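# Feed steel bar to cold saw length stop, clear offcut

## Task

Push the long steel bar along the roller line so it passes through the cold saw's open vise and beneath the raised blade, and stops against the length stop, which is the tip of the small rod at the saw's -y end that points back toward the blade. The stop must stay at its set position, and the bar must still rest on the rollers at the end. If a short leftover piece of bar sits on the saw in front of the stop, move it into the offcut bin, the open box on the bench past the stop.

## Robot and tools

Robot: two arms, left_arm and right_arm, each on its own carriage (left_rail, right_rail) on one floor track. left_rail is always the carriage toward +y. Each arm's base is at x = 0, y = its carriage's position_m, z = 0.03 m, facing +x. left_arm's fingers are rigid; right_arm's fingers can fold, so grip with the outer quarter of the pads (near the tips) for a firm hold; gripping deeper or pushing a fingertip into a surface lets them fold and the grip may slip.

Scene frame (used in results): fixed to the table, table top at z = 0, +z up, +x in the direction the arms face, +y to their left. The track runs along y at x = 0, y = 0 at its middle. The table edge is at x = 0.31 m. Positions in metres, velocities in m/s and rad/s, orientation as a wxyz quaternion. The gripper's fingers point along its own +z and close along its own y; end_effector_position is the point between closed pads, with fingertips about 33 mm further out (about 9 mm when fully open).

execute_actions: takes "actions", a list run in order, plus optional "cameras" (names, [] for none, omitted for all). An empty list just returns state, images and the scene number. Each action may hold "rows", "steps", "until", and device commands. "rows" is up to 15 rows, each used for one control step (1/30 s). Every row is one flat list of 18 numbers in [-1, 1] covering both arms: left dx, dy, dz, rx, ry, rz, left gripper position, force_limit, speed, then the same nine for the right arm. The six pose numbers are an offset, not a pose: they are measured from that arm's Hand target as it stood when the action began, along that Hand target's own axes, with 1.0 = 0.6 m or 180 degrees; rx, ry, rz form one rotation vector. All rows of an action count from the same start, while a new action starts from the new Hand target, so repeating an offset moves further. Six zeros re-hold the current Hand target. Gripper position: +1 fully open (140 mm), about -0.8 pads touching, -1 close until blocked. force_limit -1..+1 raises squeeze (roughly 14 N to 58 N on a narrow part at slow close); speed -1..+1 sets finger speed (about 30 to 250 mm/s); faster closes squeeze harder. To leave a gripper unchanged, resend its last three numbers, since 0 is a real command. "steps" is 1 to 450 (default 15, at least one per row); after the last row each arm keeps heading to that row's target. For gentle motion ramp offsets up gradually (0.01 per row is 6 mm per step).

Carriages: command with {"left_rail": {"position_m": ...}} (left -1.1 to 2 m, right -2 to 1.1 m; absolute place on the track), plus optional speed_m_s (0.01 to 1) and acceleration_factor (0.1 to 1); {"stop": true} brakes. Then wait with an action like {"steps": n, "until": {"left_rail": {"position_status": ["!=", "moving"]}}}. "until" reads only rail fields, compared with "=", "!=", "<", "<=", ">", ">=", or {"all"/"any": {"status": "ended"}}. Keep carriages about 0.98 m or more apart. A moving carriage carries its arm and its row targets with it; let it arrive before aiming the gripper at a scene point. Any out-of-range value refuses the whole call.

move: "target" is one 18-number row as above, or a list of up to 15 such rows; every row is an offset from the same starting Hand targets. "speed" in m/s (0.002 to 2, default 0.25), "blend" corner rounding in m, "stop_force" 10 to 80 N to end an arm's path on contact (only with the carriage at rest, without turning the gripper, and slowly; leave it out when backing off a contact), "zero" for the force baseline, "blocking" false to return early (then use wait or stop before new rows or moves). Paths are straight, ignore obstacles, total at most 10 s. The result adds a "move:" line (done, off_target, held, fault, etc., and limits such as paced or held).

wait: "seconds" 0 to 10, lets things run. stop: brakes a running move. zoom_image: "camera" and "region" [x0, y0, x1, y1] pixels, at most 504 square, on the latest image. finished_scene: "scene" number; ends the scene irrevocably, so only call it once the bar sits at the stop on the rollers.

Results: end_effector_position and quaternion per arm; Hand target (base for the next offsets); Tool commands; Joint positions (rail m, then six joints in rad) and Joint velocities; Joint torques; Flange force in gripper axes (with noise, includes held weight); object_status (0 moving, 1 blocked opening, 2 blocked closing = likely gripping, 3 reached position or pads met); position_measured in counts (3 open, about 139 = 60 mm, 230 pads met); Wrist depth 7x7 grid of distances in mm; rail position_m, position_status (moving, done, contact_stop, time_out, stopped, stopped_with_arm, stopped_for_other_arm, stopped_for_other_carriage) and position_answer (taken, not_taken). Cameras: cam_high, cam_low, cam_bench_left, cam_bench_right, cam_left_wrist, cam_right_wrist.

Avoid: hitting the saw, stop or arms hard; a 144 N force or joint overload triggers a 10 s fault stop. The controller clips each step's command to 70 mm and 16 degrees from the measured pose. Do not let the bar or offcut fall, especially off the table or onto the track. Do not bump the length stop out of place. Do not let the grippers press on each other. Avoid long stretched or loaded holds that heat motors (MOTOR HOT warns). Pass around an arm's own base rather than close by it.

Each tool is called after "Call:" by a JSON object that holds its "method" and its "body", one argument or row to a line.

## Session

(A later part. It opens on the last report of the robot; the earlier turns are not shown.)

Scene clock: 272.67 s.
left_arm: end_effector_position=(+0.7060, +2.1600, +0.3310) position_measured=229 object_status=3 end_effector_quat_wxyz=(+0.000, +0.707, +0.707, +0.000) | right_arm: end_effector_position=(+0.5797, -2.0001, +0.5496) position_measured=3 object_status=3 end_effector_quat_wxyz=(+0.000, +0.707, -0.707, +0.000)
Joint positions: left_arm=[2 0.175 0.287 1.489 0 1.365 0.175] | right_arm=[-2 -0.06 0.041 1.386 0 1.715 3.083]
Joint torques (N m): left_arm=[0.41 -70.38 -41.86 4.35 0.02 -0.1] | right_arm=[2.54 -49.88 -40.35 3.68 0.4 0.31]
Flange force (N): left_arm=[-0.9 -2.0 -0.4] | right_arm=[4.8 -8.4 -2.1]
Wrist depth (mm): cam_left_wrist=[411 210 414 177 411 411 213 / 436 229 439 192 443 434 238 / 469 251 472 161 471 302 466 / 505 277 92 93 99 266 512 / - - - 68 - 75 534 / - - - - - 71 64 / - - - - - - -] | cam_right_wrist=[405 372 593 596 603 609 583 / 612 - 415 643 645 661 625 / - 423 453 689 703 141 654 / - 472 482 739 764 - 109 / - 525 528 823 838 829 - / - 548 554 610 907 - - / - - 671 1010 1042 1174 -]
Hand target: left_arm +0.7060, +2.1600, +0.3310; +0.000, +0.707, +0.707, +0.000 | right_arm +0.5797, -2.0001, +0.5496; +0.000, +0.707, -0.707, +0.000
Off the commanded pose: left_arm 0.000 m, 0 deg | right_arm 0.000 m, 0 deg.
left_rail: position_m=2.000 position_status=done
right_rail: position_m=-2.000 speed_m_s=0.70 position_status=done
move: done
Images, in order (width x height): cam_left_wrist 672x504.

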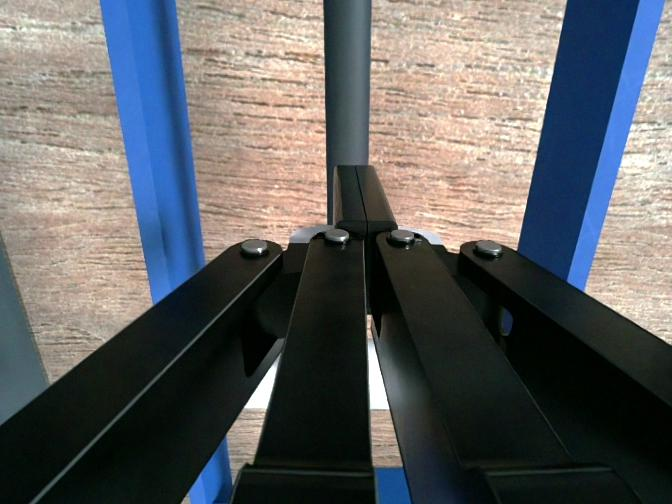

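Call:
{"method": "move", "body": {
  "target": [0.4833, -0.015, -0.0233, 0, 0, 0, -0.26, -1, 0, 0, 0, 0, 0, 0, 0, 1, 1, 1],
  "speed": 0.25,
  "cameras": ["cam_left_wrist", "cam_bench_left"]
}}

Scene clock: 282.67 s.
left_arm: end_effector_position=(+0.6970, +2.4499, +0.3450) position_measured=162 object_status=3 end_effector_quat_wxyz=(+0.000, +0.707, +0.707, +0.000) | right_arm: end_effector_position=(+0.5797, -2.0001, +0.5496) position_measured=3 object_status=3 end_effector_quat_wxyz=(+0.000, +0.707, -0.707, +0.000)
Joint positions: left_arm=[2 0.532 0.456 1.225 0 1.46 0.532] | right_arm=[-2 -0.06 0.041 1.386 0 1.715 3.083]
Joint torques (N m): left_arm=[1.17 -86.53 -42.8 4.36 -0.28 -0.16] | right_arm=[2.45 -50 -40.3 3.7 0.43 0.3]
Flange force (N): left_arm=[-3.7 -3.6 -0.9] | right_arm=[4.7 -8.7 -2.1]
Wrist depth (mm): cam_left_wrist=[426 222 425 190 424 419 228 / 452 247 456 441 452 449 253 / 480 475 306 217 473 475 479 / 511 92 99 235 109 97 524 / - - 71 282 282 61 75 / - - - 283 - - - / - - - 660 - - -] | cam_right_wrist=[402 372 590 593 598 617 578 / 612 409 420 639 639 652 624 / - 424 438 685 697 677 657 / - 468 479 756 759 779 109 / - 526 527 798 818 - 893 / - 563 534 911 880 - - / - - 697 1002 1024 - -]
Hand target: left_arm +0.6970, +2.4500, +0.3450; +0.000, +0.707, +0.707, +0.000 | right_arm +0.5797, -2.0001, +0.5496; +0.000, +0.707, -0.707, +0.000
Off the commanded pose: left_arm 0.000 m, 0 deg | right_arm 0.000 m, 0 deg.
left_rail: position_m=2.000 position_status=done
right_rail: position_m=-2.000 speed_m_s=0.70 position_status=done
move: done
Images, in order (width x height): cam_bench_left 672x504, cam_left_wrist 672x504.

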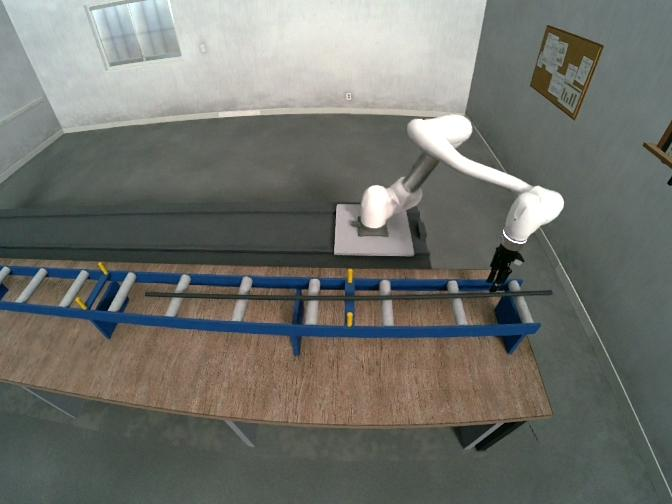

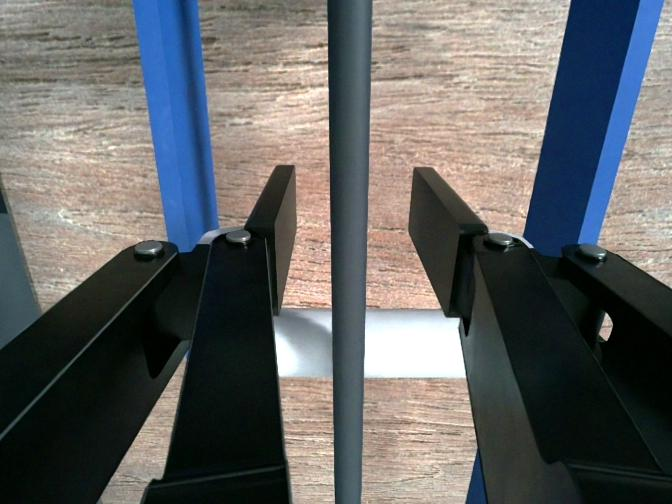

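Call:
{"method": "move", "body": {
  "target": [
    [0, -0.004, 0.06, 0, 0, 0, -0.4, -1, 0, 0, 0, 0, 0, 0, 0, 1, 1, 1],
    [0, -0.004, 0.1, 0, 0, 0, -0.491, -1, 0, 0, 0, 0, 0, 0, 0, 1, 1, 1]
  ],
  "speed": 0.1,
  "cameras": ["cam_left_wrist"]
}}

Scene clock: 291.90 s.
left_arm: end_effector_position=(+0.6947, +2.4500, +0.2850) position_measured=191 object_status=3 end_effector_quat_wxyz=(+0.000, +0.707, +0.707, +0.000) | right_arm: end_effector_position=(+0.5797, -2.0001, +0.5496) position_measured=3 object_status=3 end_effector_quat_wxyz=(+0.000, +0.707, -0.707, +0.000)
Joint positions: left_arm=[2 0.533 0.469 1.314 0 1.357 0.533] | right_arm=[-2 -0.06 0.041 1.386 0 1.715 3.083]
Joint torques (N m): left_arm=[0.58 -86.97 -42.35 4.47 0.07 -0.12] | right_arm=[2.52 -50.09 -40.38 3.73 0.36 0.31]
Flange force (N): left_arm=[-3.6 -4.6 -0.2] | right_arm=[5.0 -8.8 -2.2]
Wrist depth (mm): cam_left_wrist=[365 184 371 135 371 375 221 / 394 200 395 143 396 400 219 / 414 187 418 152 423 426 220 / 446 186 92 161 109 96 220 / - - 71 172 - 79 72 / - - - 192 - - 70 / - - - 210 - - -] | cam_right_wrist=[405 371 593 599 609 610 577 / 619 - 412 646 643 643 620 / - 134 437 689 701 141 655 / - 467 462 787 759 - 109 / - 532 - 818 838 915 - / - 554 526 610 926 976 - / 332 356 368 1010 1028 - -]
Hand target: left_arm +0.6947, +2.4500, +0.2850; +0.000, +0.707, +0.707, +0.000 | right_arm +0.5797, -2.0001, +0.5496; +0.000, +0.707, -0.707, +0.000
Off the commanded pose: left_arm 0.000 m, 0 deg | right_arm 0.000 m, 0 deg.
left_rail: position_m=2.000 position_status=done
right_rail: position_m=-2.000 speed_m_s=0.70 position_status=done
move: done
Images, in order (width x height): cam_left_wrist 672x504.

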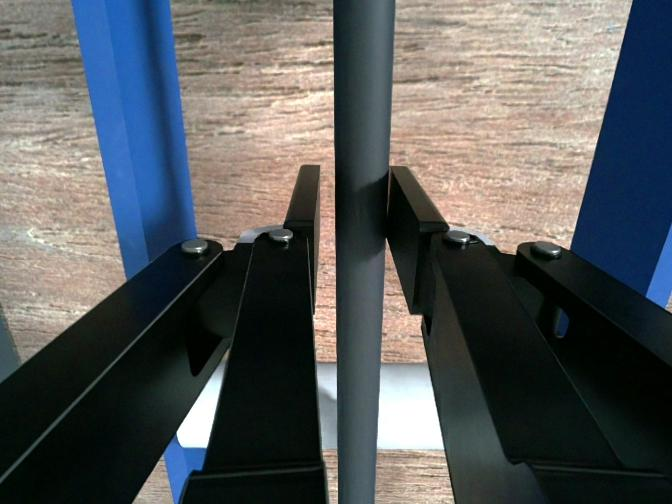

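Call:
{"method": "move", "body": {
  "target": [0, 0.0583, 0, 0, 0, 0, -0.491, -1, 0, 0, 0, 0, 0, 0, 0, 1, 1, 1],
  "speed": 0.06,
  "cameras": ["cam_left_wrist"]
}}

Scene clock: 296.57 s.
left_arm: end_effector_position=(+0.7296, +2.4500, +0.2850) position_measured=191 object_status=3 end_effector_quat_wxyz=(+0.000, +0.707, +0.707, +0.000) | right_arm: end_effector_position=(+0.5797, -2.0001, +0.5496) position_measured=3 object_status=3 end_effector_quat_wxyz=(+0.000, +0.707, -0.707, +0.000)
Joint positions: left_arm=[2 0.512 0.518 1.239 0 1.384 0.513] | right_arm=[-2 -0.06 0.041 1.386 0 1.715 3.083]
Joint torques (N m): left_arm=[0.68 -91.89 -42.9 4.31 -0.14 -0.13] | right_arm=[2.32 -49.5 -40.5 3.72 0.39 0.28]
Flange force (N): left_arm=[-4.2 -5.0 0.2] | right_arm=[4.4 -7.5 -1.7]
Wrist depth (mm): cam_left_wrist=[192 367 370 133 371 368 169 / 193 391 392 141 397 386 187 / 194 417 419 152 417 253 197 / 195 233 92 162 110 94 455 / - - 71 173 - 79 72 / - - - 195 - - 70 / - - - 213 - - -] | cam_right_wrist=[403 371 589 593 596 615 578 / 619 414 412 641 652 645 622 / - 145 448 689 697 677 655 / - 473 478 764 764 754 109 / - 521 513 798 818 922 - / - 515 531 607 870 952 - / 332 326 370 1002 1057 1091 -]
Hand target: left_arm +0.7296, +2.4500, +0.2850; +0.000, +0.707, +0.707, +0.000 | right_arm +0.5797, -2.0001, +0.5496; +0.000, +0.707, -0.707, +0.000
Off the commanded pose: left_arm 0.000 m, 0 deg | right_arm 0.000 m, 0 deg.
left_rail: position_m=2.000 position_status=done
right_rail: position_m=-2.000 speed_m_s=0.70 position_status=done
move: done
Images, in order (width x height): cam_left_wrist 672x504.

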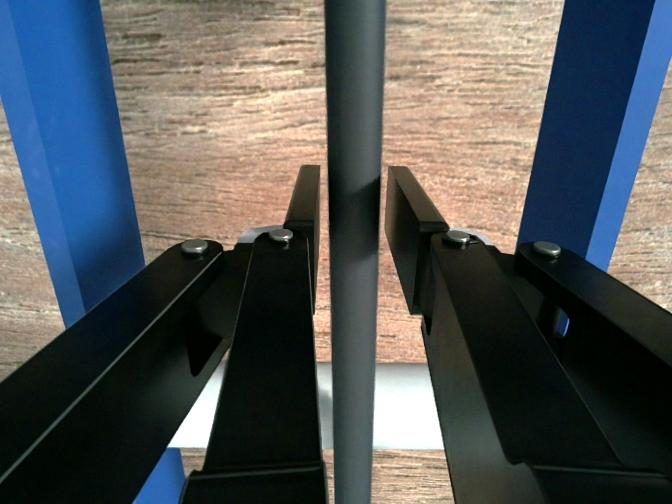

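Call:
{"method": "execute_actions", "body": {
  "actions": [],
  "cameras": ["cam_bench_left"]
}}

Call:
{"method": "zoom_image", "body": {
  "camera": "cam_bench_left",
  "region": [130, 240, 600, 350]
}}

Scene clock: 322.83 s.
left_arm: end_effector_position=(+0.7296, +2.4500, +0.2850) position_measured=191 object_status=3 end_effector_quat_wxyz=(+0.000, +0.707, +0.707, +0.000) | right_arm: end_effector_position=(+0.5797, -2.0001, +0.5496) position_measured=3 object_status=3 end_effector_quat_wxyz=(+0.000, +0.707, -0.707, +0.000)
Joint positions: left_arm=[2 0.512 0.518 1.239 0 1.384 0.513] | right_arm=[-2 -0.06 0.041 1.386 0 1.715 3.083]
Joint velocities: within noise
Joint torques (N m): left_arm=[0.3 -91.51 -42.64 4.33 -0.16 -0.15] | right_arm=[2.48 -49.54 -40.41 3.73 0.39 0.27]
Flange force (N): left_arm=[-3.5 -5.2 -0.5] | right_arm=[4.7 -7.7 -1.9]
Wrist depth (mm): cam_left_wrist=[192 368 371 133 372 366 169 / 193 392 396 141 394 388 187 / 194 419 417 152 420 253 197 / 196 234 92 162 109 94 452 / - - 71 175 - 79 72 / - - - 194 - - 70 / - - - 214 - - -] | cam_right_wrist=[405 371 590 596 598 601 581 / 612 407 415 639 645 637 624 / - 424 440 685 705 142 657 / - 466 466 754 761 798 109 / - 543 538 803 832 - - / - 542 573 609 904 - - / - - 539 1010 1052 1086 -]
Hand target: left_arm +0.7296, +2.4500, +0.2850; +0.000, +0.707, +0.707, +0.000 | right_arm +0.5797, -2.0001, +0.5496; +0.000, +0.707, -0.707, +0.000
Tool commands: left_gripper/position=-0.491 left_gripper/force_limit=-1.0 left_gripper/speed=+0.0 right_gripper/position=+1.0 right_gripper/force_limit=+1.0 right_gripper/speed=+1.0
Off the commanded pose: left_arm 0.000 m, 0 deg | right_arm 0.000 m, 0 deg.
left_rail: position_m=2.000 position_status=done
right_rail: position_m=-2.000 speed_m_s=0.70 position_status=done
Images, in order (width x height): cam_bench_left 672x504.

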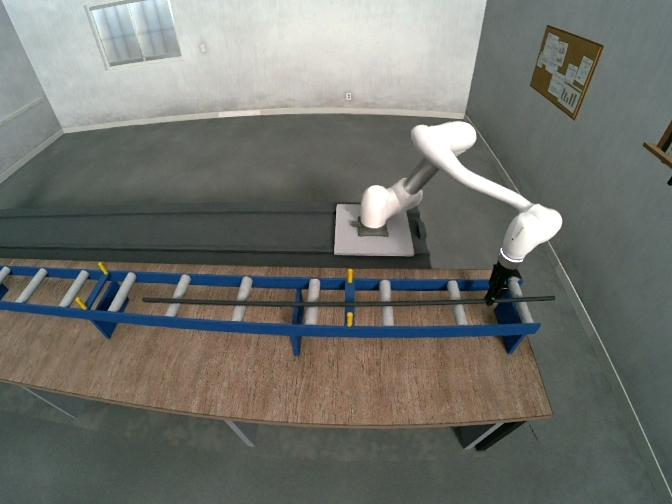

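Scaled by 1.072 from the camera's 672x504 image, which has a finer 960x720 frame.

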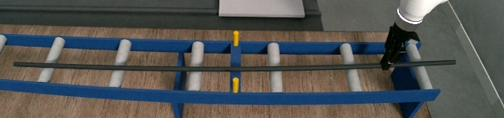

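Call:
{"method": "move", "body": {
  "target": [0, 0, 0, 0, 0, -0.0038, -0.491, -1, 0, 0, 0, 0, 0, 0, 0, 1, 1, 1],
  "speed": 0.1,
  "cameras": []
}}

Call:
{"method": "move", "body": {
  "target": [
    [0, 0, 0, 0, 0, 0, -1, 0, -1, 0, 0, 0, 0, 0, 0, 1, 1, 1],
    [0, 0, -0.0167, 0, 0, 0, -1, 0, -1, 0, 0, 0, 0, 0, 0, 1, 1, 1]
  ],
  "speed": 0.03,
  "cameras": ["cam_left_wrist"]
}}

Scene clock: 332.87 s.
left_arm: end_effector_position=(+0.7296, +2.4500, +0.2850) position_measured=191 object_status=3 end_effector_quat_wxyz=(+0.000, +0.703, +0.711, +0.000) | right_arm: end_effector_position=(+0.5797, -2.0001, +0.5496) position_measured=3 object_status=3 end_effector_quat_wxyz=(+0.000, +0.707, -0.707, +0.000)
Joint positions: left_arm=[2 0.512 0.518 1.239 0 1.384 0.501] | right_arm=[-2 -0.06 0.041 1.386 0 1.715 3.083]
Joint torques (N m): left_arm=[0.55 -91.7 -42.71 4.38 -0.15 -0.08] | right_arm=[2.38 -49.81 -40.32 3.72 0.41 0.34]
Flange force (N): left_arm=[-3.4 -5.1 -0.3] | right_arm=[4.6 -8.3 -2.2]
Wrist depth (mm): cam_left_wrist=[191 370 368 133 372 367 170 / 192 388 392 141 396 387 188 / 194 414 418 152 419 251 197 / 196 235 92 162 109 94 456 / - - 71 173 - 78 72 / - - - 194 - - 70 / - - - 214 - - -] | cam_right_wrist=[402 371 596 593 603 609 583 / 620 409 417 643 650 646 622 / - 425 436 677 701 675 654 / - 143 485 725 764 - 109 / - 520 526 838 823 - - / - - 571 603 897 - - / - - 665 1010 1002 1002 -]
Hand target: left_arm +0.7296, +2.4500, +0.2850; +0.000, +0.703, +0.711, +0.000 | right_arm +0.5797, -2.0001, +0.5496; +0.000, +0.707, -0.707, +0.000
Off the commanded pose: left_arm 0.000 m, 0 deg | right_arm 0.000 m, 0 deg.
left_rail: position_m=2.000 position_status=done
right_rail: position_m=-2.000 speed_m_s=0.70 position_status=done
move: done
No camera images: "cameras" was empty.

Scene clock: 334.33 s.
left_arm: end_effector_position=(+0.7296, +2.4500, +0.2950) position_measured=203 object_status=2 end_effector_quat_wxyz=(+0.000, +0.703, +0.711, +0.000) | right_arm: end_effector_position=(+0.5797, -2.0001, +0.5496) position_measured=3 object_status=3 end_effector_quat_wxyz=(+0.000, +0.707, -0.707, +0.000)
Joint positions: left_arm=[2 0.512 0.515 1.226 0 1.4 0.501] | right_arm=[-2 -0.06 0.041 1.386 0 1.715 3.083]
Joint torques (N m): left_arm=[0.01 -112.44 -56.88 4.57 -0.05 0.47] | right_arm=[2.02 -50.07 -40.44 3.67 0.37 0.27]
Flange force (N): left_arm=[-4.6 -6.4 24.9] | right_arm=[3.9 -8.6 -2.0]
Wrist depth (mm): cam_left_wrist=[191 376 377 133 379 373 179 / 192 399 402 141 402 397 198 / 193 423 431 151 427 253 426 / 207 234 92 162 108 96 470 / - - 76 173 - 77 72 / - - - 191 - - - / - - - - - - -] | cam_right_wrist=[405 370 593 592 601 571 578 / 606 408 414 639 646 654 622 / - 419 442 681 699 141 654 / - 471 480 744 764 - 109 / - 523 521 771 829 - - / - 595 544 612 911 - - / - - 667 1019 1038 - -]
Hand target: left_arm +0.7296, +2.4500, +0.2950; +0.000, +0.703, +0.711, +0.000 | right_arm +0.5797, -2.0001, +0.5496; +0.000, +0.707, -0.707, +0.000
Off the commanded pose: left_arm 0.000 m, 0 deg | right_arm 0.000 m, 0 deg.
left_rail: position_m=2.000 position_status=done
right_rail: position_m=-2.000 speed_m_s=0.70 position_status=done
move: done
Images, in order (width x height): cam_left_wrist 672x504.

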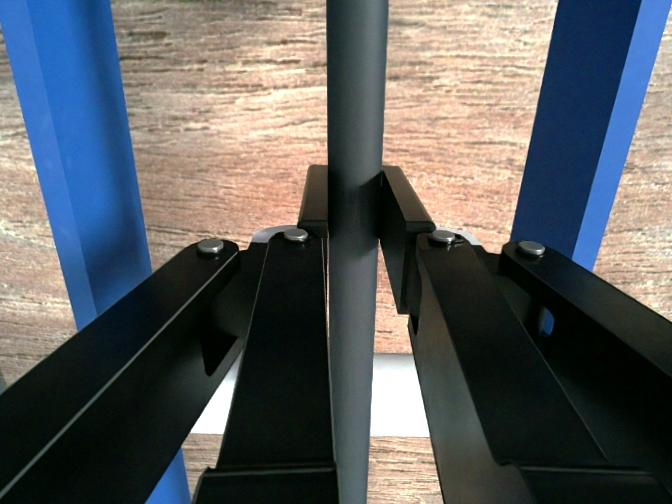

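Call:
{"method": "move", "body": {
  "target": [0, 0.0783, 0, 0, 0, 0.0111, -1, 0, -1, 0, 0, 0, 0, 0, 0, 1, 1, 1],
  "speed": 0.05,
  "cameras": ["cam_left_wrist", "cam_bench_left"]
}}

Scene clock: 339.50 s.
left_arm: end_effector_position=(+0.7766, +2.4505, +0.2951) position_measured=203 object_status=2 end_effector_quat_wxyz=(+0.000, +0.715, +0.699, +0.000) | right_arm: end_effector_position=(+0.5797, -2.0001, +0.5496) position_measured=3 object_status=3 end_effector_quat_wxyz=(+0.000, +0.707, -0.707, +0.000)
Joint positions: left_arm=[2 0.487 0.585 1.114 0 1.441 0.51] | right_arm=[-2 -0.06 0.041 1.386 0 1.715 3.083]
Joint torques (N m): left_arm=[0.32 -118.27 -56.6 4.62 0.01 0.5] | right_arm=[2.44 -49.99 -40.33 3.69 0.43 0.29]
Flange force (N): left_arm=[-6.1 -7.7 24.1] | right_arm=[4.7 -8.6 -2.1]
Wrist depth (mm): cam_left_wrist=[375 379 379 134 376 189 381 / 406 405 405 141 400 398 405 / 422 431 433 151 233 429 435 / 257 453 92 162 108 197 472 / - - 75 173 - 76 72 / - - - 191 - - - / - - - - - - -] | cam_right_wrist=[405 370 595 598 598 595 577 / 615 416 414 645 645 617 617 / - 429 442 681 697 141 654 / - 468 480 759 759 - 109 / - 527 522 801 823 841 - / - - 514 604 890 - - / - - 445 1006 1066 1081 -]
Hand target: left_arm +0.7766, +2.4505, +0.2951; +0.000, +0.715, +0.699, +0.000 | right_arm +0.5797, -2.0001, +0.5496; +0.000, +0.707, -0.707, +0.000
Off the commanded pose: left_arm 0.000 m, 0 deg | right_arm 0.000 m, 0 deg.
left_rail: position_m=2.000 position_status=done
right_rail: position_m=-2.000 speed_m_s=0.70 position_status=done
move: done
Images, in order (width x height): cam_bench_left 672x504, cam_left_wrist 672x504.

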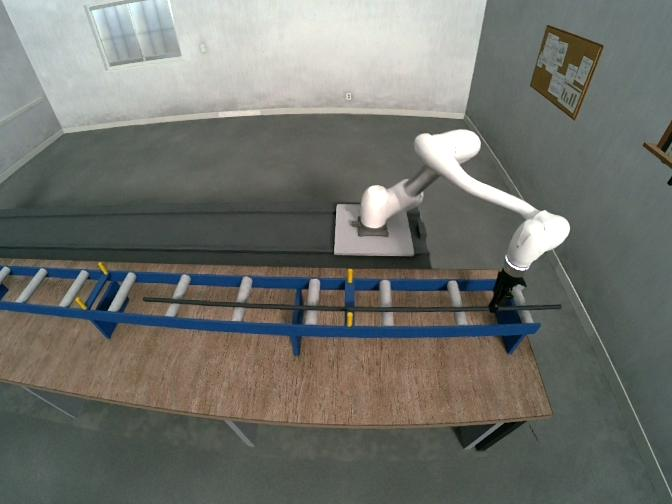

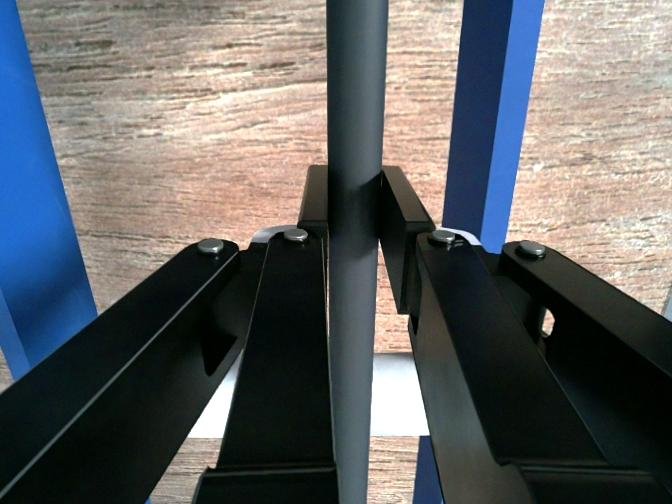

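Call:
{"method": "move", "body": {
  "target": [
    [0, 0, 0.0167, 0, 0, 0, -1, 0, -1, 0, 0, 0, 0, 0, 0, 1, 1, 1],
    [0, 0, 0.0167, 0, 0, 0, -0.52, 0, -1, 0, 0, 0, 0, 0, 0, 1, 1, 1]
  ],
  "speed": 0.03,
  "cameras": ["cam_left_wrist"]
}}

Scene clock: 348.40 s.
left_arm: end_effector_position=(+0.7766, +2.4506, +0.2851) position_measured=195 object_status=3 end_effector_quat_wxyz=(+0.000, +0.715, +0.699, +0.000) | right_arm: end_effector_position=(+0.5797, -2.0001, +0.5496) position_measured=3 object_status=3 end_effector_quat_wxyz=(+0.000, +0.707, -0.707, +0.000)
Joint positions: left_arm=[2 0.487 0.588 1.128 0 1.425 0.51] | right_arm=[-2 -0.06 0.041 1.386 0 1.715 3.083]
Joint torques (N m): left_arm=[0.76 -97.43 -42.91 4.38 -0.14 -0.15] | right_arm=[2.41 -50.01 -40.36 3.67 0.39 0.29]
Flange force (N): left_arm=[-4.6 -6.3 -0.8] | right_arm=[4.7 -8.6 -2.2]
Wrist depth (mm): cam_left_wrist=[371 367 371 133 370 172 373 / 394 394 395 141 388 387 400 / 414 423 422 151 232 412 425 / 259 437 91 160 119 93 459 / - - 75 173 - 77 72 / - - - 192 - - 66 / - - - 210 - - -] | cam_right_wrist=[402 370 593 593 596 614 580 / 612 407 415 646 645 637 627 / - 421 426 681 697 142 655 / - 467 - 735 764 - 109 / - - 542 809 832 876 - / - 518 552 606 890 - - / 344 332 671 1006 1052 - -]
Hand target: left_arm +0.7766, +2.4505, +0.2851; +0.000, +0.715, +0.699, +0.000 | right_arm +0.5797, -2.0001, +0.5496; +0.000, +0.707, -0.707, +0.000
Off the commanded pose: left_arm 0.000 m, 0 deg | right_arm 0.000 m, 0 deg.
left_rail: position_m=2.000 position_status=done
right_rail: position_m=-2.000 speed_m_s=0.70 position_status=done
move: done
Images, in order (width x height): cam_left_wrist 672x504.

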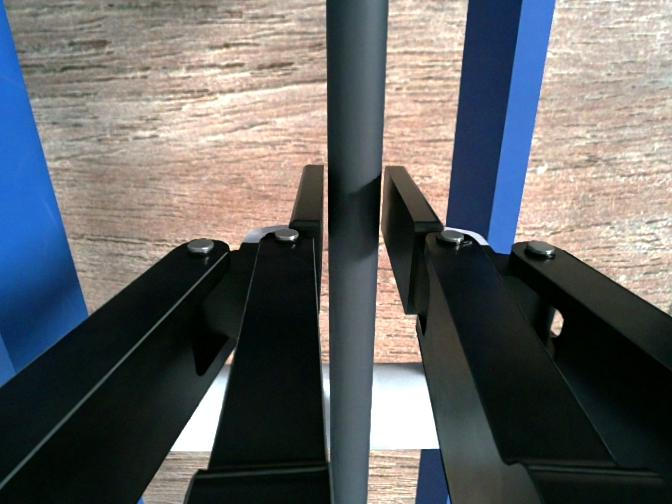

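Call:
{"method": "move", "body": {
  "target": [0, -0.1067, 0, 0, 0, 0, -0.52, 0, -1, 0, 0, 0, 0, 0, 0, 1, 1, 1],
  "speed": 0.06,
  "cameras": ["cam_left_wrist", "cam_bench_left"]
}}

Call:
{"method": "zoom_image", "body": {
  "camera": "cam_bench_left",
  "region": [130, 240, 350, 350]
}}

Scene clock: 355.07 s.
left_arm: end_effector_position=(+0.7126, +2.4520, +0.2850) position_measured=195 object_status=3 end_effector_quat_wxyz=(+0.000, +0.715, +0.699, +0.000) | right_arm: end_effector_position=(+0.5797, -2.0001, +0.5496) position_measured=3 object_status=3 end_effector_quat_wxyz=(+0.000, +0.707, -0.707, +0.000)
Joint positions: left_arm=[2 0.524 0.496 1.274 0 1.371 0.547] | right_arm=[-2 -0.06 0.041 1.386 0 1.715 3.083]
Joint torques (N m): left_arm=[-0.83 -89.75 -43.89 3.97 -0.7 -0.09] | right_arm=[2.45 -50.03 -40.25 3.67 0.38 0.25]
Flange force (N): left_arm=[-3.8 -7.6 0.4] | right_arm=[4.7 -8.8 -2.4]
Wrist depth (mm): cam_left_wrist=[166 364 370 133 374 370 191 / 170 228 392 142 397 398 193 / 181 227 422 151 417 414 194 / 446 191 91 158 119 93 203 / - - 75 172 - 77 72 / - - - 193 - - 66 / - - - 210 - - -] | cam_right_wrist=[404 371 595 595 596 587 580 / 614 409 412 641 648 655 625 / - 425 439 687 697 141 657 / - 144 475 737 766 - 109 / - 525 523 809 832 867 - / - 556 558 603 926 1071 - / 343 334 554 1002 1038 - -]
Hand target: left_arm +0.7126, +2.4520, +0.2850; +0.000, +0.715, +0.699, +0.000 | right_arm +0.5797, -2.0001, +0.5496; +0.000, +0.707, -0.707, +0.000
Off the commanded pose: left_arm 0.000 m, 0 deg | right_arm 0.000 m, 0 deg.
left_rail: position_m=2.000 position_status=done
right_rail: position_m=-2.000 speed_m_s=0.70 position_status=done
move: done
Images, in order (width x height): cam_bench_left 672x504, cam_left_wrist 672x504.

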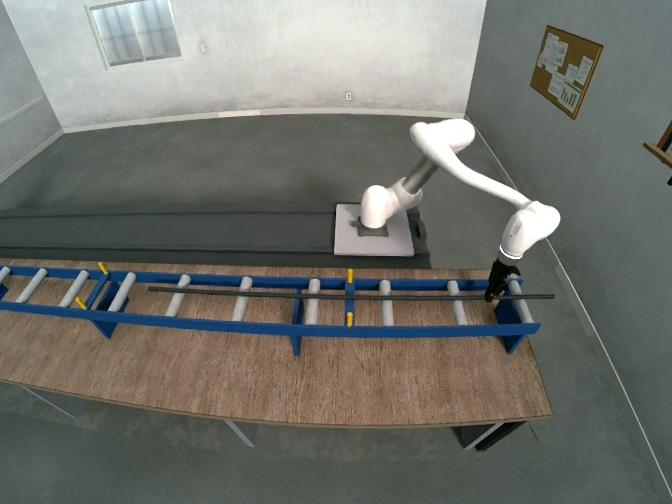

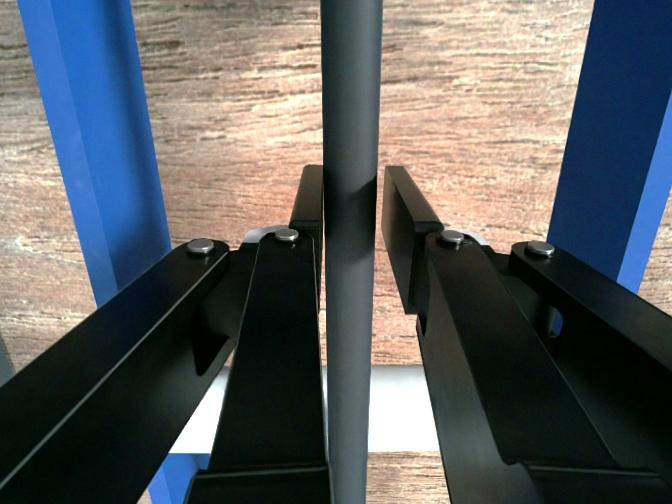

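Scaled by 2.291 from the camera's 672x504 image, which has a finer 960x720 frame.

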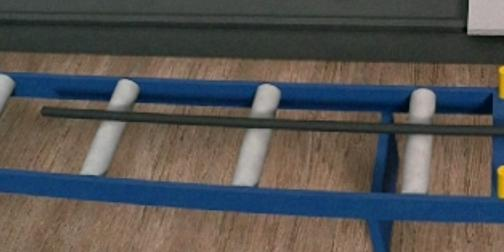

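Call:
{"method": "move", "body": {
  "target": [0, 0.02, 0, 0, 0, 0, -0.52, 0, -1, 0, 0, 0, 0, 0, 0, 1, 1, 1],
  "speed": 0.05,
  "cameras": ["cam_left_wrist"]
}}

Call:
{"method": "move", "body": {
  "target": [0, 0, -0.42, 0, 0, 0, -0.52, 0, -1, 0, 0, 0, 0, 0, 0, 1, 1, 1],
  "speed": 0.3,
  "cameras": ["cam_left_wrist", "cam_bench_left"]
}}

Scene clock: 368.67 s.
left_arm: end_effector_position=(+0.7246, +2.4517, +0.2850) position_measured=195 object_status=3 end_effector_quat_wxyz=(+0.000, +0.715, +0.699, +0.000) | right_arm: end_effector_position=(+0.5797, -2.0001, +0.5496) position_measured=3 object_status=3 end_effector_quat_wxyz=(+0.000, +0.707, -0.707, +0.000)
Joint positions: left_arm=[2 0.517 0.512 1.248 0 1.381 0.54] | right_arm=[-2 -0.06 0.041 1.386 0 1.715 3.083]
Joint torques (N m): left_arm=[0.34 -91.41 -42.17 4.38 -0.26 -0.18] | right_arm=[2.5 -49.85 -40.41 3.71 0.44 0.24]
Flange force (N): left_arm=[-2.6 -3.5 -1.8] | right_arm=[4.7 -8.3 -1.9]
Wrist depth (mm): cam_left_wrist=[186 367 369 133 373 371 174 / 186 388 396 140 396 391 176 / 186 409 426 150 419 411 194 / 194 209 91 161 119 94 441 / - - 75 172 - 78 72 / - - - 190 - - 66 / - - - 210 - - -] | cam_right_wrist=[404 372 589 595 601 624 581 / 617 412 416 645 646 639 629 / - 423 448 681 697 142 652 / - 135 460 735 764 - 109 / - 519 537 832 820 933 - / - 554 555 606 918 - - / - 330 364 1006 1019 - -]
Hand target: left_arm +0.7246, +2.4517, +0.2850; +0.000, +0.715, +0.699, +0.000 | right_arm +0.5797, -2.0001, +0.5496; +0.000, +0.707, -0.707, +0.000
Off the commanded pose: left_arm 0.000 m, 0 deg | right_arm 0.000 m, 0 deg.
left_rail: position_m=2.000 position_status=done
right_rail: position_m=-2.000 speed_m_s=0.70 position_status=done
move: done
Images, in order (width x height): cam_left_wrist 672x504.

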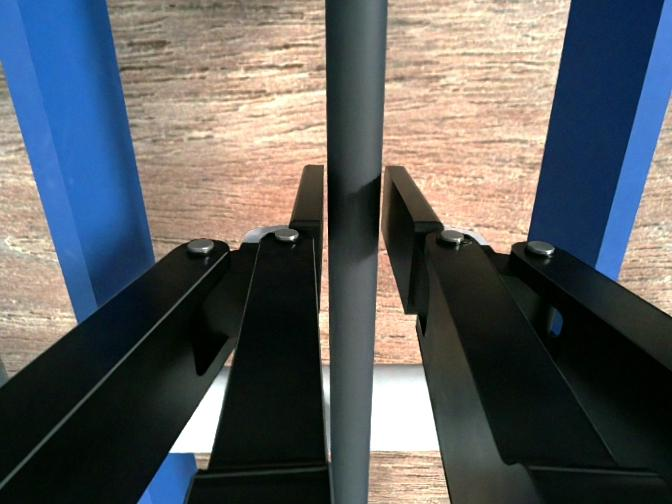

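Scene clock: 370.07 s.
left_arm: end_effector_position=(+0.7244, +2.4517, +0.5370) position_measured=195 object_status=3 end_effector_quat_wxyz=(+0.000, +0.715, +0.699, +0.000) | right_arm: end_effector_position=(+0.5797, -2.0001, +0.5496) position_measured=3 object_status=3 end_effector_quat_wxyz=(+0.000, +0.707, -0.707, +0.000)
Joint positions: left_arm=[2 0.517 0.533 0.76 0 1.848 0.54] | right_arm=[-2 -0.06 0.041 1.386 0 1.715 3.083]
Joint torques (N m): left_arm=[0.23 -92.05 -42.21 4.29 -0.18 -0.09] | right_arm=[2.22 -50.15 -40.25 3.67 0.39 0.3]
Flange force (N): left_arm=[-5.9 -8.0 4.6] | right_arm=[4.4 -9.0 -2.4]
Wrist depth (mm): cam_left_wrist=[596 593 590 595 590 595 599 / 647 637 623 640 623 649 651 / 703 683 654 665 457 683 1458 / 731 703 91 146 119 96 1544 / - - 75 471 - 77 72 / - - - - - - 66 / - - - - - - -] | cam_right_wrist=[404 370 595 595 603 620 578 / 614 399 427 645 645 659 627 / - 433 443 685 701 681 655 / - 465 471 751 761 787 109 / - 528 526 812 838 - - / - 564 551 607 915 - - / - - 719 1002 1042 - -]
Hand target: left_arm +0.7244, +2.4517, +0.5370; +0.000, +0.715, +0.699, +0.000 | right_arm +0.5797, -2.0001, +0.5496; +0.000, +0.707, -0.707, +0.000
Off the commanded pose: left_arm 0.000 m, 0 deg | right_arm 0.000 m, 0 deg.
left_rail: position_m=2.000 position_status=done
right_rail: position_m=-2.000 speed_m_s=0.70 position_status=done
move: done
Images, in order (width x height): cam_bench_left 672x504, cam_left_wrist 672x504.

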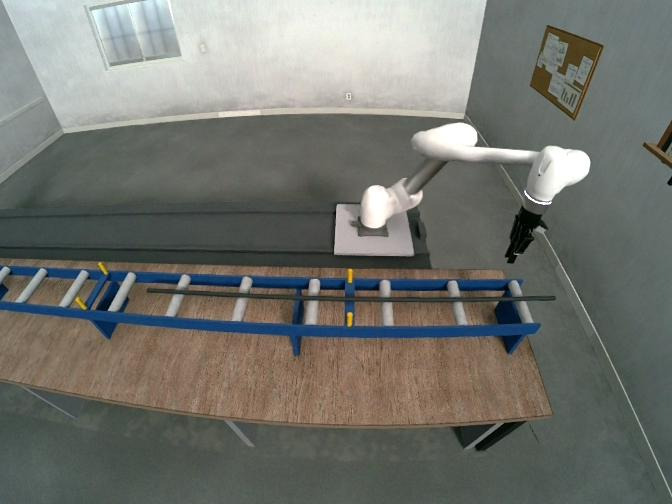

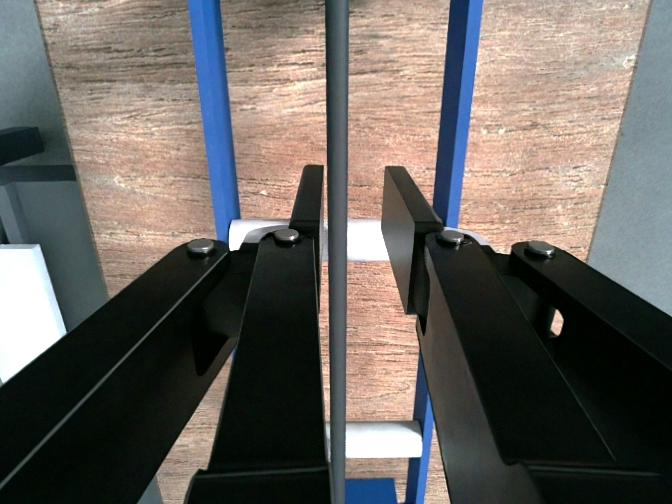

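Call:
{"method": "move", "body": {
  "target": [
    [0, 0, 0.38, 0, 0, 0, -0.52, 0, -1, 0, 0, 0, 0, 0, 0, 1, 1, 1],
    [0, 0, 0.4167, 0, 0, 0, -0.52, 0, -1, 0, 0, 0, 0, 0, 0, 1, 1, 1],
    [0, 0, 0.4167, 0, 0, 0, -1, 0, -1, 0, 0, 0, 0, 0, 0, 1, 1, 1],
    [0, 0, 0.410, 0, 0, 0, -1, 0, -1, 0, 0, 0, 0, 0, 0, 1, 1, 1]
  ],
  "speed": [0.3, 0.06, 0.05, 0.03],
  "blend": [0.01, 0, 0, 0],
  "cameras": ["cam_left_wrist"]
}}

Scene clock: 403.57 s.
left_arm: end_effector_position=(+0.7255, +2.4523, +0.3001) position_measured=195 object_status=3 end_effector_quat_wxyz=(+0.001, +0.715, +0.699, +0.003) | right_arm: end_effector_position=(+0.5797, -2.0001, +0.5496) position_measured=3 object_status=3 end_effector_quat_wxyz=(+0.000, +0.707, -0.707, +0.000)
Joint positions: left_arm=[2 0.517 0.507 1.229 0 1.4 0.54] | right_arm=[-2 -0.06 0.041 1.386 0 1.715 3.083]
Joint torques (N m): left_arm=[0.05 -28.5 -2.1 3.66 -1.56 -0.14] | right_arm=[2.71 -50.14 -40.38 3.66 0.4 0.3]
Flange force (N): left_arm=[-1.7 -2.7 -76.4] | right_arm=[5.2 -8.7 -2.1]
Flange force when the fault began (N): left_arm=[-1.8 -5.9 -129.2]
Wrist depth (mm): cam_left_wrist=[188 377 385 151 388 382 181 / 189 396 412 161 414 406 202 / 196 258 437 168 433 260 434 / 464 212 91 146 119 94 472 / - - 75 196 - 77 72 / - - - 242 - - 66 / - - - - - - -] | cam_right_wrist=[406 373 592 596 596 615 580 / 622 410 412 641 646 654 629 / - 423 437 687 701 140 648 / - 467 475 806 766 776 109 / - 511 529 782 820 857 - / - 527 558 603 873 - - / - - 570 1002 1052 - -]
Hand target: left_arm +0.7255, +2.4523, +0.3001; +0.001, +0.715, +0.699, +0.003 (not the last commanded pose) | right_arm +0.5797, -2.0001, +0.5496; +0.000, +0.707, -0.707, +0.000
Tool commands: left_gripper/position=-0.521569 left_gripper/force_limit=+0.003922 left_gripper/speed=-1.0 right_gripper/position=+1.0 right_gripper/force_limit=+1.0 right_gripper/speed=+1.0
Off the commanded pose: left_arm 0.009 m, 0 deg | right_arm 0.000 m, 0 deg.
FORCE FAULT: contact force on the left arm reached its limit, and that arm stopped for 10 seconds. The contact can be on any part of that arm, not only on its tool. That arm's remaining commands of this call were not run. That arm's target is now where it stood when the stop ended, not its last command. That arm accepts commands again.
left_rail: position_m=2.000 position_status=done
right_rail: position_m=-2.000 speed_m_s=0.70 position_status=done
move: fault (left_arm); path passed 1 of 4 targets; target 3's new numbers were not sent
Images, in order (width x height): cam_left_wrist 672x504.

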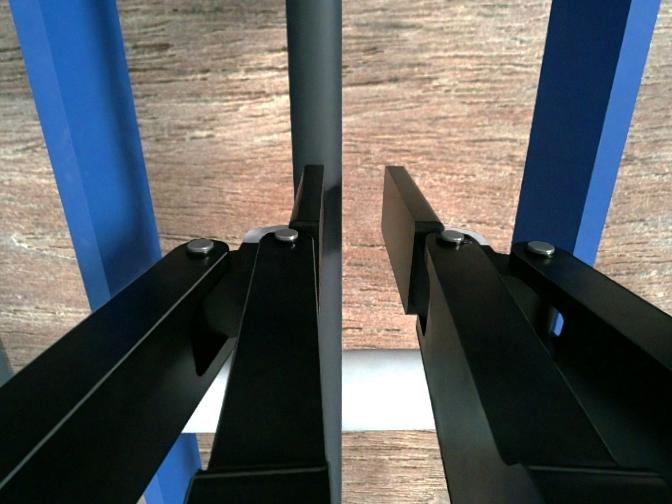

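Call:
{"method": "move", "body": {
  "target": [0, 0, -0.05, 0, 0, 0, -0.52, 0, -1, 0, 0, 0, 0, 0, 0, 1, 1, 1],
  "speed": 0.1,
  "cameras": ["cam_left_wrist", "cam_bench_left"]
}}

Scene clock: 408.47 s.
left_arm: end_effector_position=(+0.7254, +2.4522, +0.3300) position_measured=195 object_status=3 end_effector_quat_wxyz=(+0.001, +0.715, +0.699, +0.003) | right_arm: end_effector_position=(+0.5797, -2.0001, +0.5496) position_measured=3 object_status=3 end_effector_quat_wxyz=(+0.000, +0.707, -0.707, +0.000)
Joint positions: left_arm=[2 0.517 0.499 1.187 0 1.45 0.54] | right_arm=[-2 -0.06 0.041 1.386 0 1.715 3.083]
Joint torques (N m): left_arm=[0.19 -90.08 -42.9 4.42 -0.1 -0.1] | right_arm=[2.18 -49.81 -40.37 3.7 0.34 0.23]
Flange force (N): left_arm=[-3.6 -5.0 -0.1] | right_arm=[4.2 -8.3 -2.2]
Wrist depth (mm): cam_left_wrist=[199 400 413 179 414 258 411 / 423 259 434 192 439 258 437 / 465 258 464 199 468 261 474 / 494 236 91 208 119 94 506 / - - 75 232 - 78 72 / - - - 259 - - 66 / - - - - - - -] | cam_right_wrist=[405 371 592 592 596 624 578 / 612 409 424 637 643 627 624 / - 424 442 685 697 141 648 / - 467 479 749 761 - 109 / - 515 520 815 818 851 873 / - 559 552 606 867 993 - / - - 547 1006 1047 1081 -]
Hand target: left_arm +0.7254, +2.4523, +0.3301; +0.001, +0.715, +0.699, +0.003 | right_arm +0.5797, -2.0001, +0.5496; +0.000, +0.707, -0.707, +0.000
Off the commanded pose: left_arm 0.000 m, 0 deg | right_arm 0.000 m, 0 deg.
left_rail: position_m=2.000 position_status=done
right_rail: position_m=-2.000 speed_m_s=0.70 position_status=done
move: done
Images, in order (width x height): cam_bench_left 672x504, cam_left_wrist 672x504.

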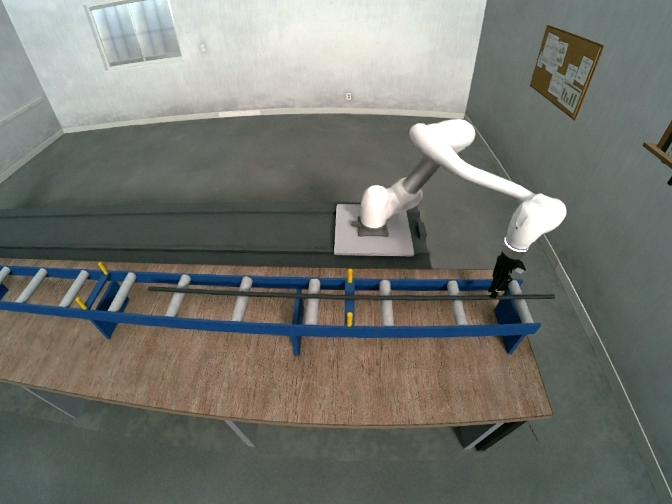

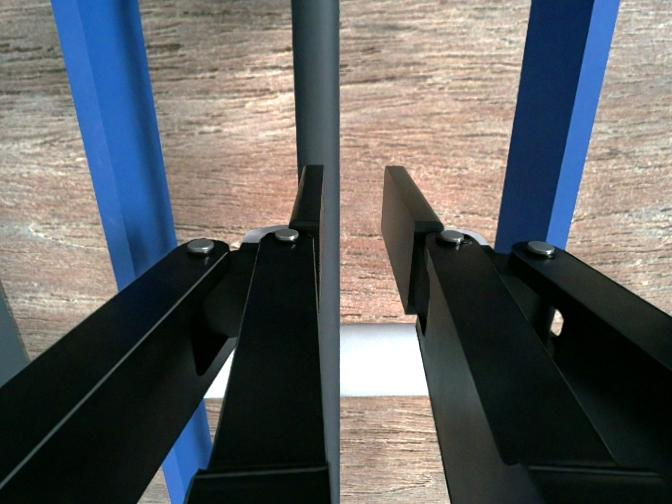

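Call:
{"method": "move", "body": {
  "target": [0, -0.025, 0, 0, 0, 0, -0.26, 0, 0, 0, 0, 0, 0, 0, 0, 1, 1, 1],
  "speed": 0.1,
  "cameras": []
}}

Call:
{"method": "move", "body": {
  "target": [0, 0, 0.0717, 0, 0, 0, -0.26, 0, 0, 0, 0, 0, 0, 0, 0, 1, 1, 1],
  "speed": 0.03,
  "stop_force": 12,
  "cameras": ["cam_left_wrist"]
}}

Scene clock: 414.53 s.
left_arm: end_effector_position=(+0.7104, +2.4526, +0.3300) position_measured=162 object_status=3 end_effector_quat_wxyz=(+0.001, +0.715, +0.699, +0.003) | right_arm: end_effector_position=(+0.5797, -2.0001, +0.5496) position_measured=3 object_status=3 end_effector_quat_wxyz=(+0.000, +0.707, -0.707, +0.000)
Joint positions: left_arm=[2 0.526 0.478 1.22 0 1.438 0.549] | right_arm=[-2 -0.06 0.041 1.386 0 1.715 3.083]
Joint torques (N m): left_arm=[0.3 -87.79 -43.18 4.39 -0.19 -0.14] | right_arm=[2.24 -50.08 -40.37 3.69 0.35 0.26]
Flange force (N): left_arm=[-4.4 -5.6 0.1] | right_arm=[4.5 -8.8 -2.2]
Wrist depth (mm): cam_left_wrist=[409 225 412 177 411 407 215 / 435 225 437 188 446 428 434 / 468 242 458 199 459 294 468 / 494 91 99 221 109 94 504 / - - 71 269 270 61 75 / - - - 267 - - - / - - - 642 - - -] | cam_right_wrist=[405 370 593 596 599 606 580 / 620 408 413 637 648 654 622 / - 425 436 687 701 142 655 / - 464 486 732 764 - 109 / - 525 525 812 832 922 - / - - 562 612 880 - - / - - - 1019 1061 1047 -]
Hand target: left_arm +0.7104, +2.4526, +0.3300; +0.001, +0.715, +0.699, +0.003 | right_arm +0.5797, -2.0001, +0.5496; +0.000, +0.707, -0.707, +0.000
Off the commanded pose: left_arm 0.000 m, 0 deg | right_arm 0.000 m, 0 deg.
left_rail: position_m=2.000 position_status=done
right_rail: position_m=-2.000 speed_m_s=0.70 position_status=done
move: done
No camera images: "cameras" was empty.

Scene clock: 416.73 s.
left_arm: end_effector_position=(+0.7106, +2.4527, +0.2870) position_measured=162 object_status=3 end_effector_quat_wxyz=(+0.001, +0.715, +0.699, +0.003) | right_arm: end_effector_position=(+0.5797, -2.0001, +0.5496) position_measured=3 object_status=3 end_effector_quat_wxyz=(+0.000, +0.707, -0.707, +0.000)
Joint positions: left_arm=[2 0.526 0.49 1.279 0 1.367 0.549] | right_arm=[-2 -0.06 0.041 1.386 0 1.715 3.083]
Joint torques (N m): left_arm=[0.13 -89.25 -42.4 4.35 -0.16 -0.12] | right_arm=[2.39 -49.67 -40.27 3.73 0.4 0.3]
Flange force (N): left_arm=[-2.7 -4.2 -1.0] | right_arm=[4.6 -8.1 -2.2]
Wrist depth (mm): cam_left_wrist=[163 364 374 135 377 378 194 / 172 225 398 145 401 396 195 / 185 224 417 155 414 422 196 / - 94 99 167 109 94 207 / - - 71 187 - 61 75 / - - - 228 232 - - / - - - 230 - - -] | cam_right_wrist=[405 371 592 598 593 596 580 / 614 408 412 636 643 657 627 / - 428 435 689 697 677 650 / - 474 480 761 754 787 109 / - 510 525 812 826 857 - / - 558 550 615 897 - - / - 329 418 1015 1052 - -]
Hand target: left_arm +0.7106, +2.4527, +0.2870; +0.001, +0.715, +0.699, +0.003 | right_arm +0.5797, -2.0001, +0.5496; +0.000, +0.707, -0.707, +0.000
Off the commanded pose: left_arm 0.000 m, 0 deg | right_arm 0.000 m, 0 deg.
left_rail: position_m=2.000 position_status=done
right_rail: position_m=-2.000 speed_m_s=0.70 position_status=done
move: done
Images, in order (width x height): cam_left_wrist 672x504.

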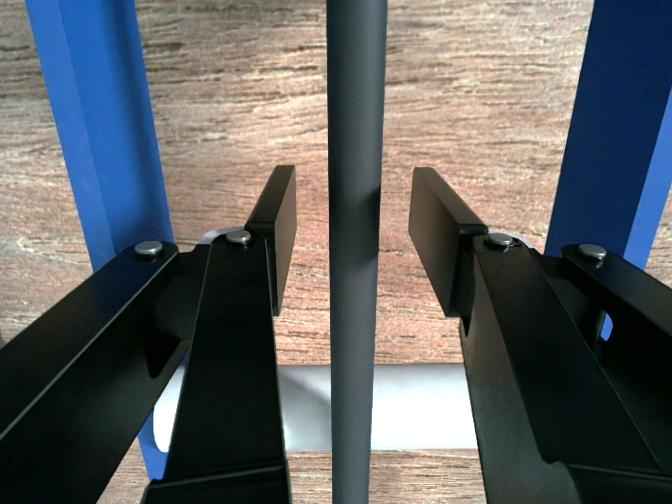

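Call:
{"method": "move", "body": {
  "target": [
    [0, 0.015, 0, 0, 0, 0, -0.26, 0, -1, 0, 0, 0, 0, 0, 0, 1, 1, 1],
    [0, 0.015, 0, 0, 0, 0, -1, 0, -1, 0, 0, 0, 0, 0, 0, 1, 1, 1],
    [0, 0.015, -0.0083, 0, 0, 0, -1, 0, -1, 0, 0, 0, 0, 0, 0, 1, 1, 1]
  ],
  "speed": [0.1, 0.1, 0.03],
  "cameras": ["cam_left_wrist"]
}}

Scene clock: 426.73 s.
left_arm: end_effector_position=(+0.7196, +2.4525, +0.2920) position_measured=203 object_status=2 end_effector_quat_wxyz=(+0.001, +0.715, +0.699, +0.003) | right_arm: end_effector_position=(+0.5797, -2.0001, +0.5496) position_measured=3 object_status=3 end_effector_quat_wxyz=(+0.000, +0.707, -0.707, +0.000)
Joint positions: left_arm=[2 0.521 0.501 1.253 0 1.382 0.544] | right_arm=[-2 -0.06 0.041 1.386 0 1.715 3.083]
Joint torques (N m): left_arm=[-0.12 -110.64 -56.64 4.56 -0.01 0.55] | right_arm=[2.74 -50.17 -40.49 3.73 0.44 0.23]
Flange force (N): left_arm=[-4.9 -6.3 24.9] | right_arm=[5.2 -8.6 -1.9]
Wrist depth (mm): cam_left_wrist=[178 371 378 135 377 378 183 / 178 390 404 142 404 399 183 / 186 245 427 152 425 420 203 / 452 212 92 162 108 226 454 / - - 75 172 - 76 72 / - - - 193 - - - / - - - - - - -] | cam_right_wrist=[404 371 593 595 603 604 578 / 615 402 413 641 643 645 627 / - 429 429 683 695 141 652 / - 467 480 774 759 787 109 / - 509 527 880 829 937 - / - 520 573 601 893 1102 - / - 333 629 1019 1052 1038 -]
Hand target: left_arm +0.7196, +2.4525, +0.2920; +0.001, +0.715, +0.699, +0.003 | right_arm +0.5797, -2.0001, +0.5496; +0.000, +0.707, -0.707, +0.000
Off the commanded pose: left_arm 0.000 m, 0 deg | right_arm 0.000 m, 0 deg.
left_rail: position_m=2.000 position_status=done
right_rail: position_m=-2.000 speed_m_s=0.70 position_status=done
move: done
Images, in order (width x height): cam_left_wrist 672x504.

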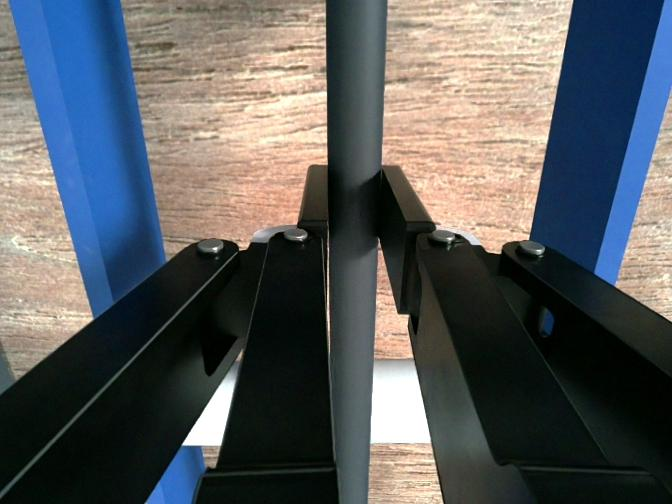

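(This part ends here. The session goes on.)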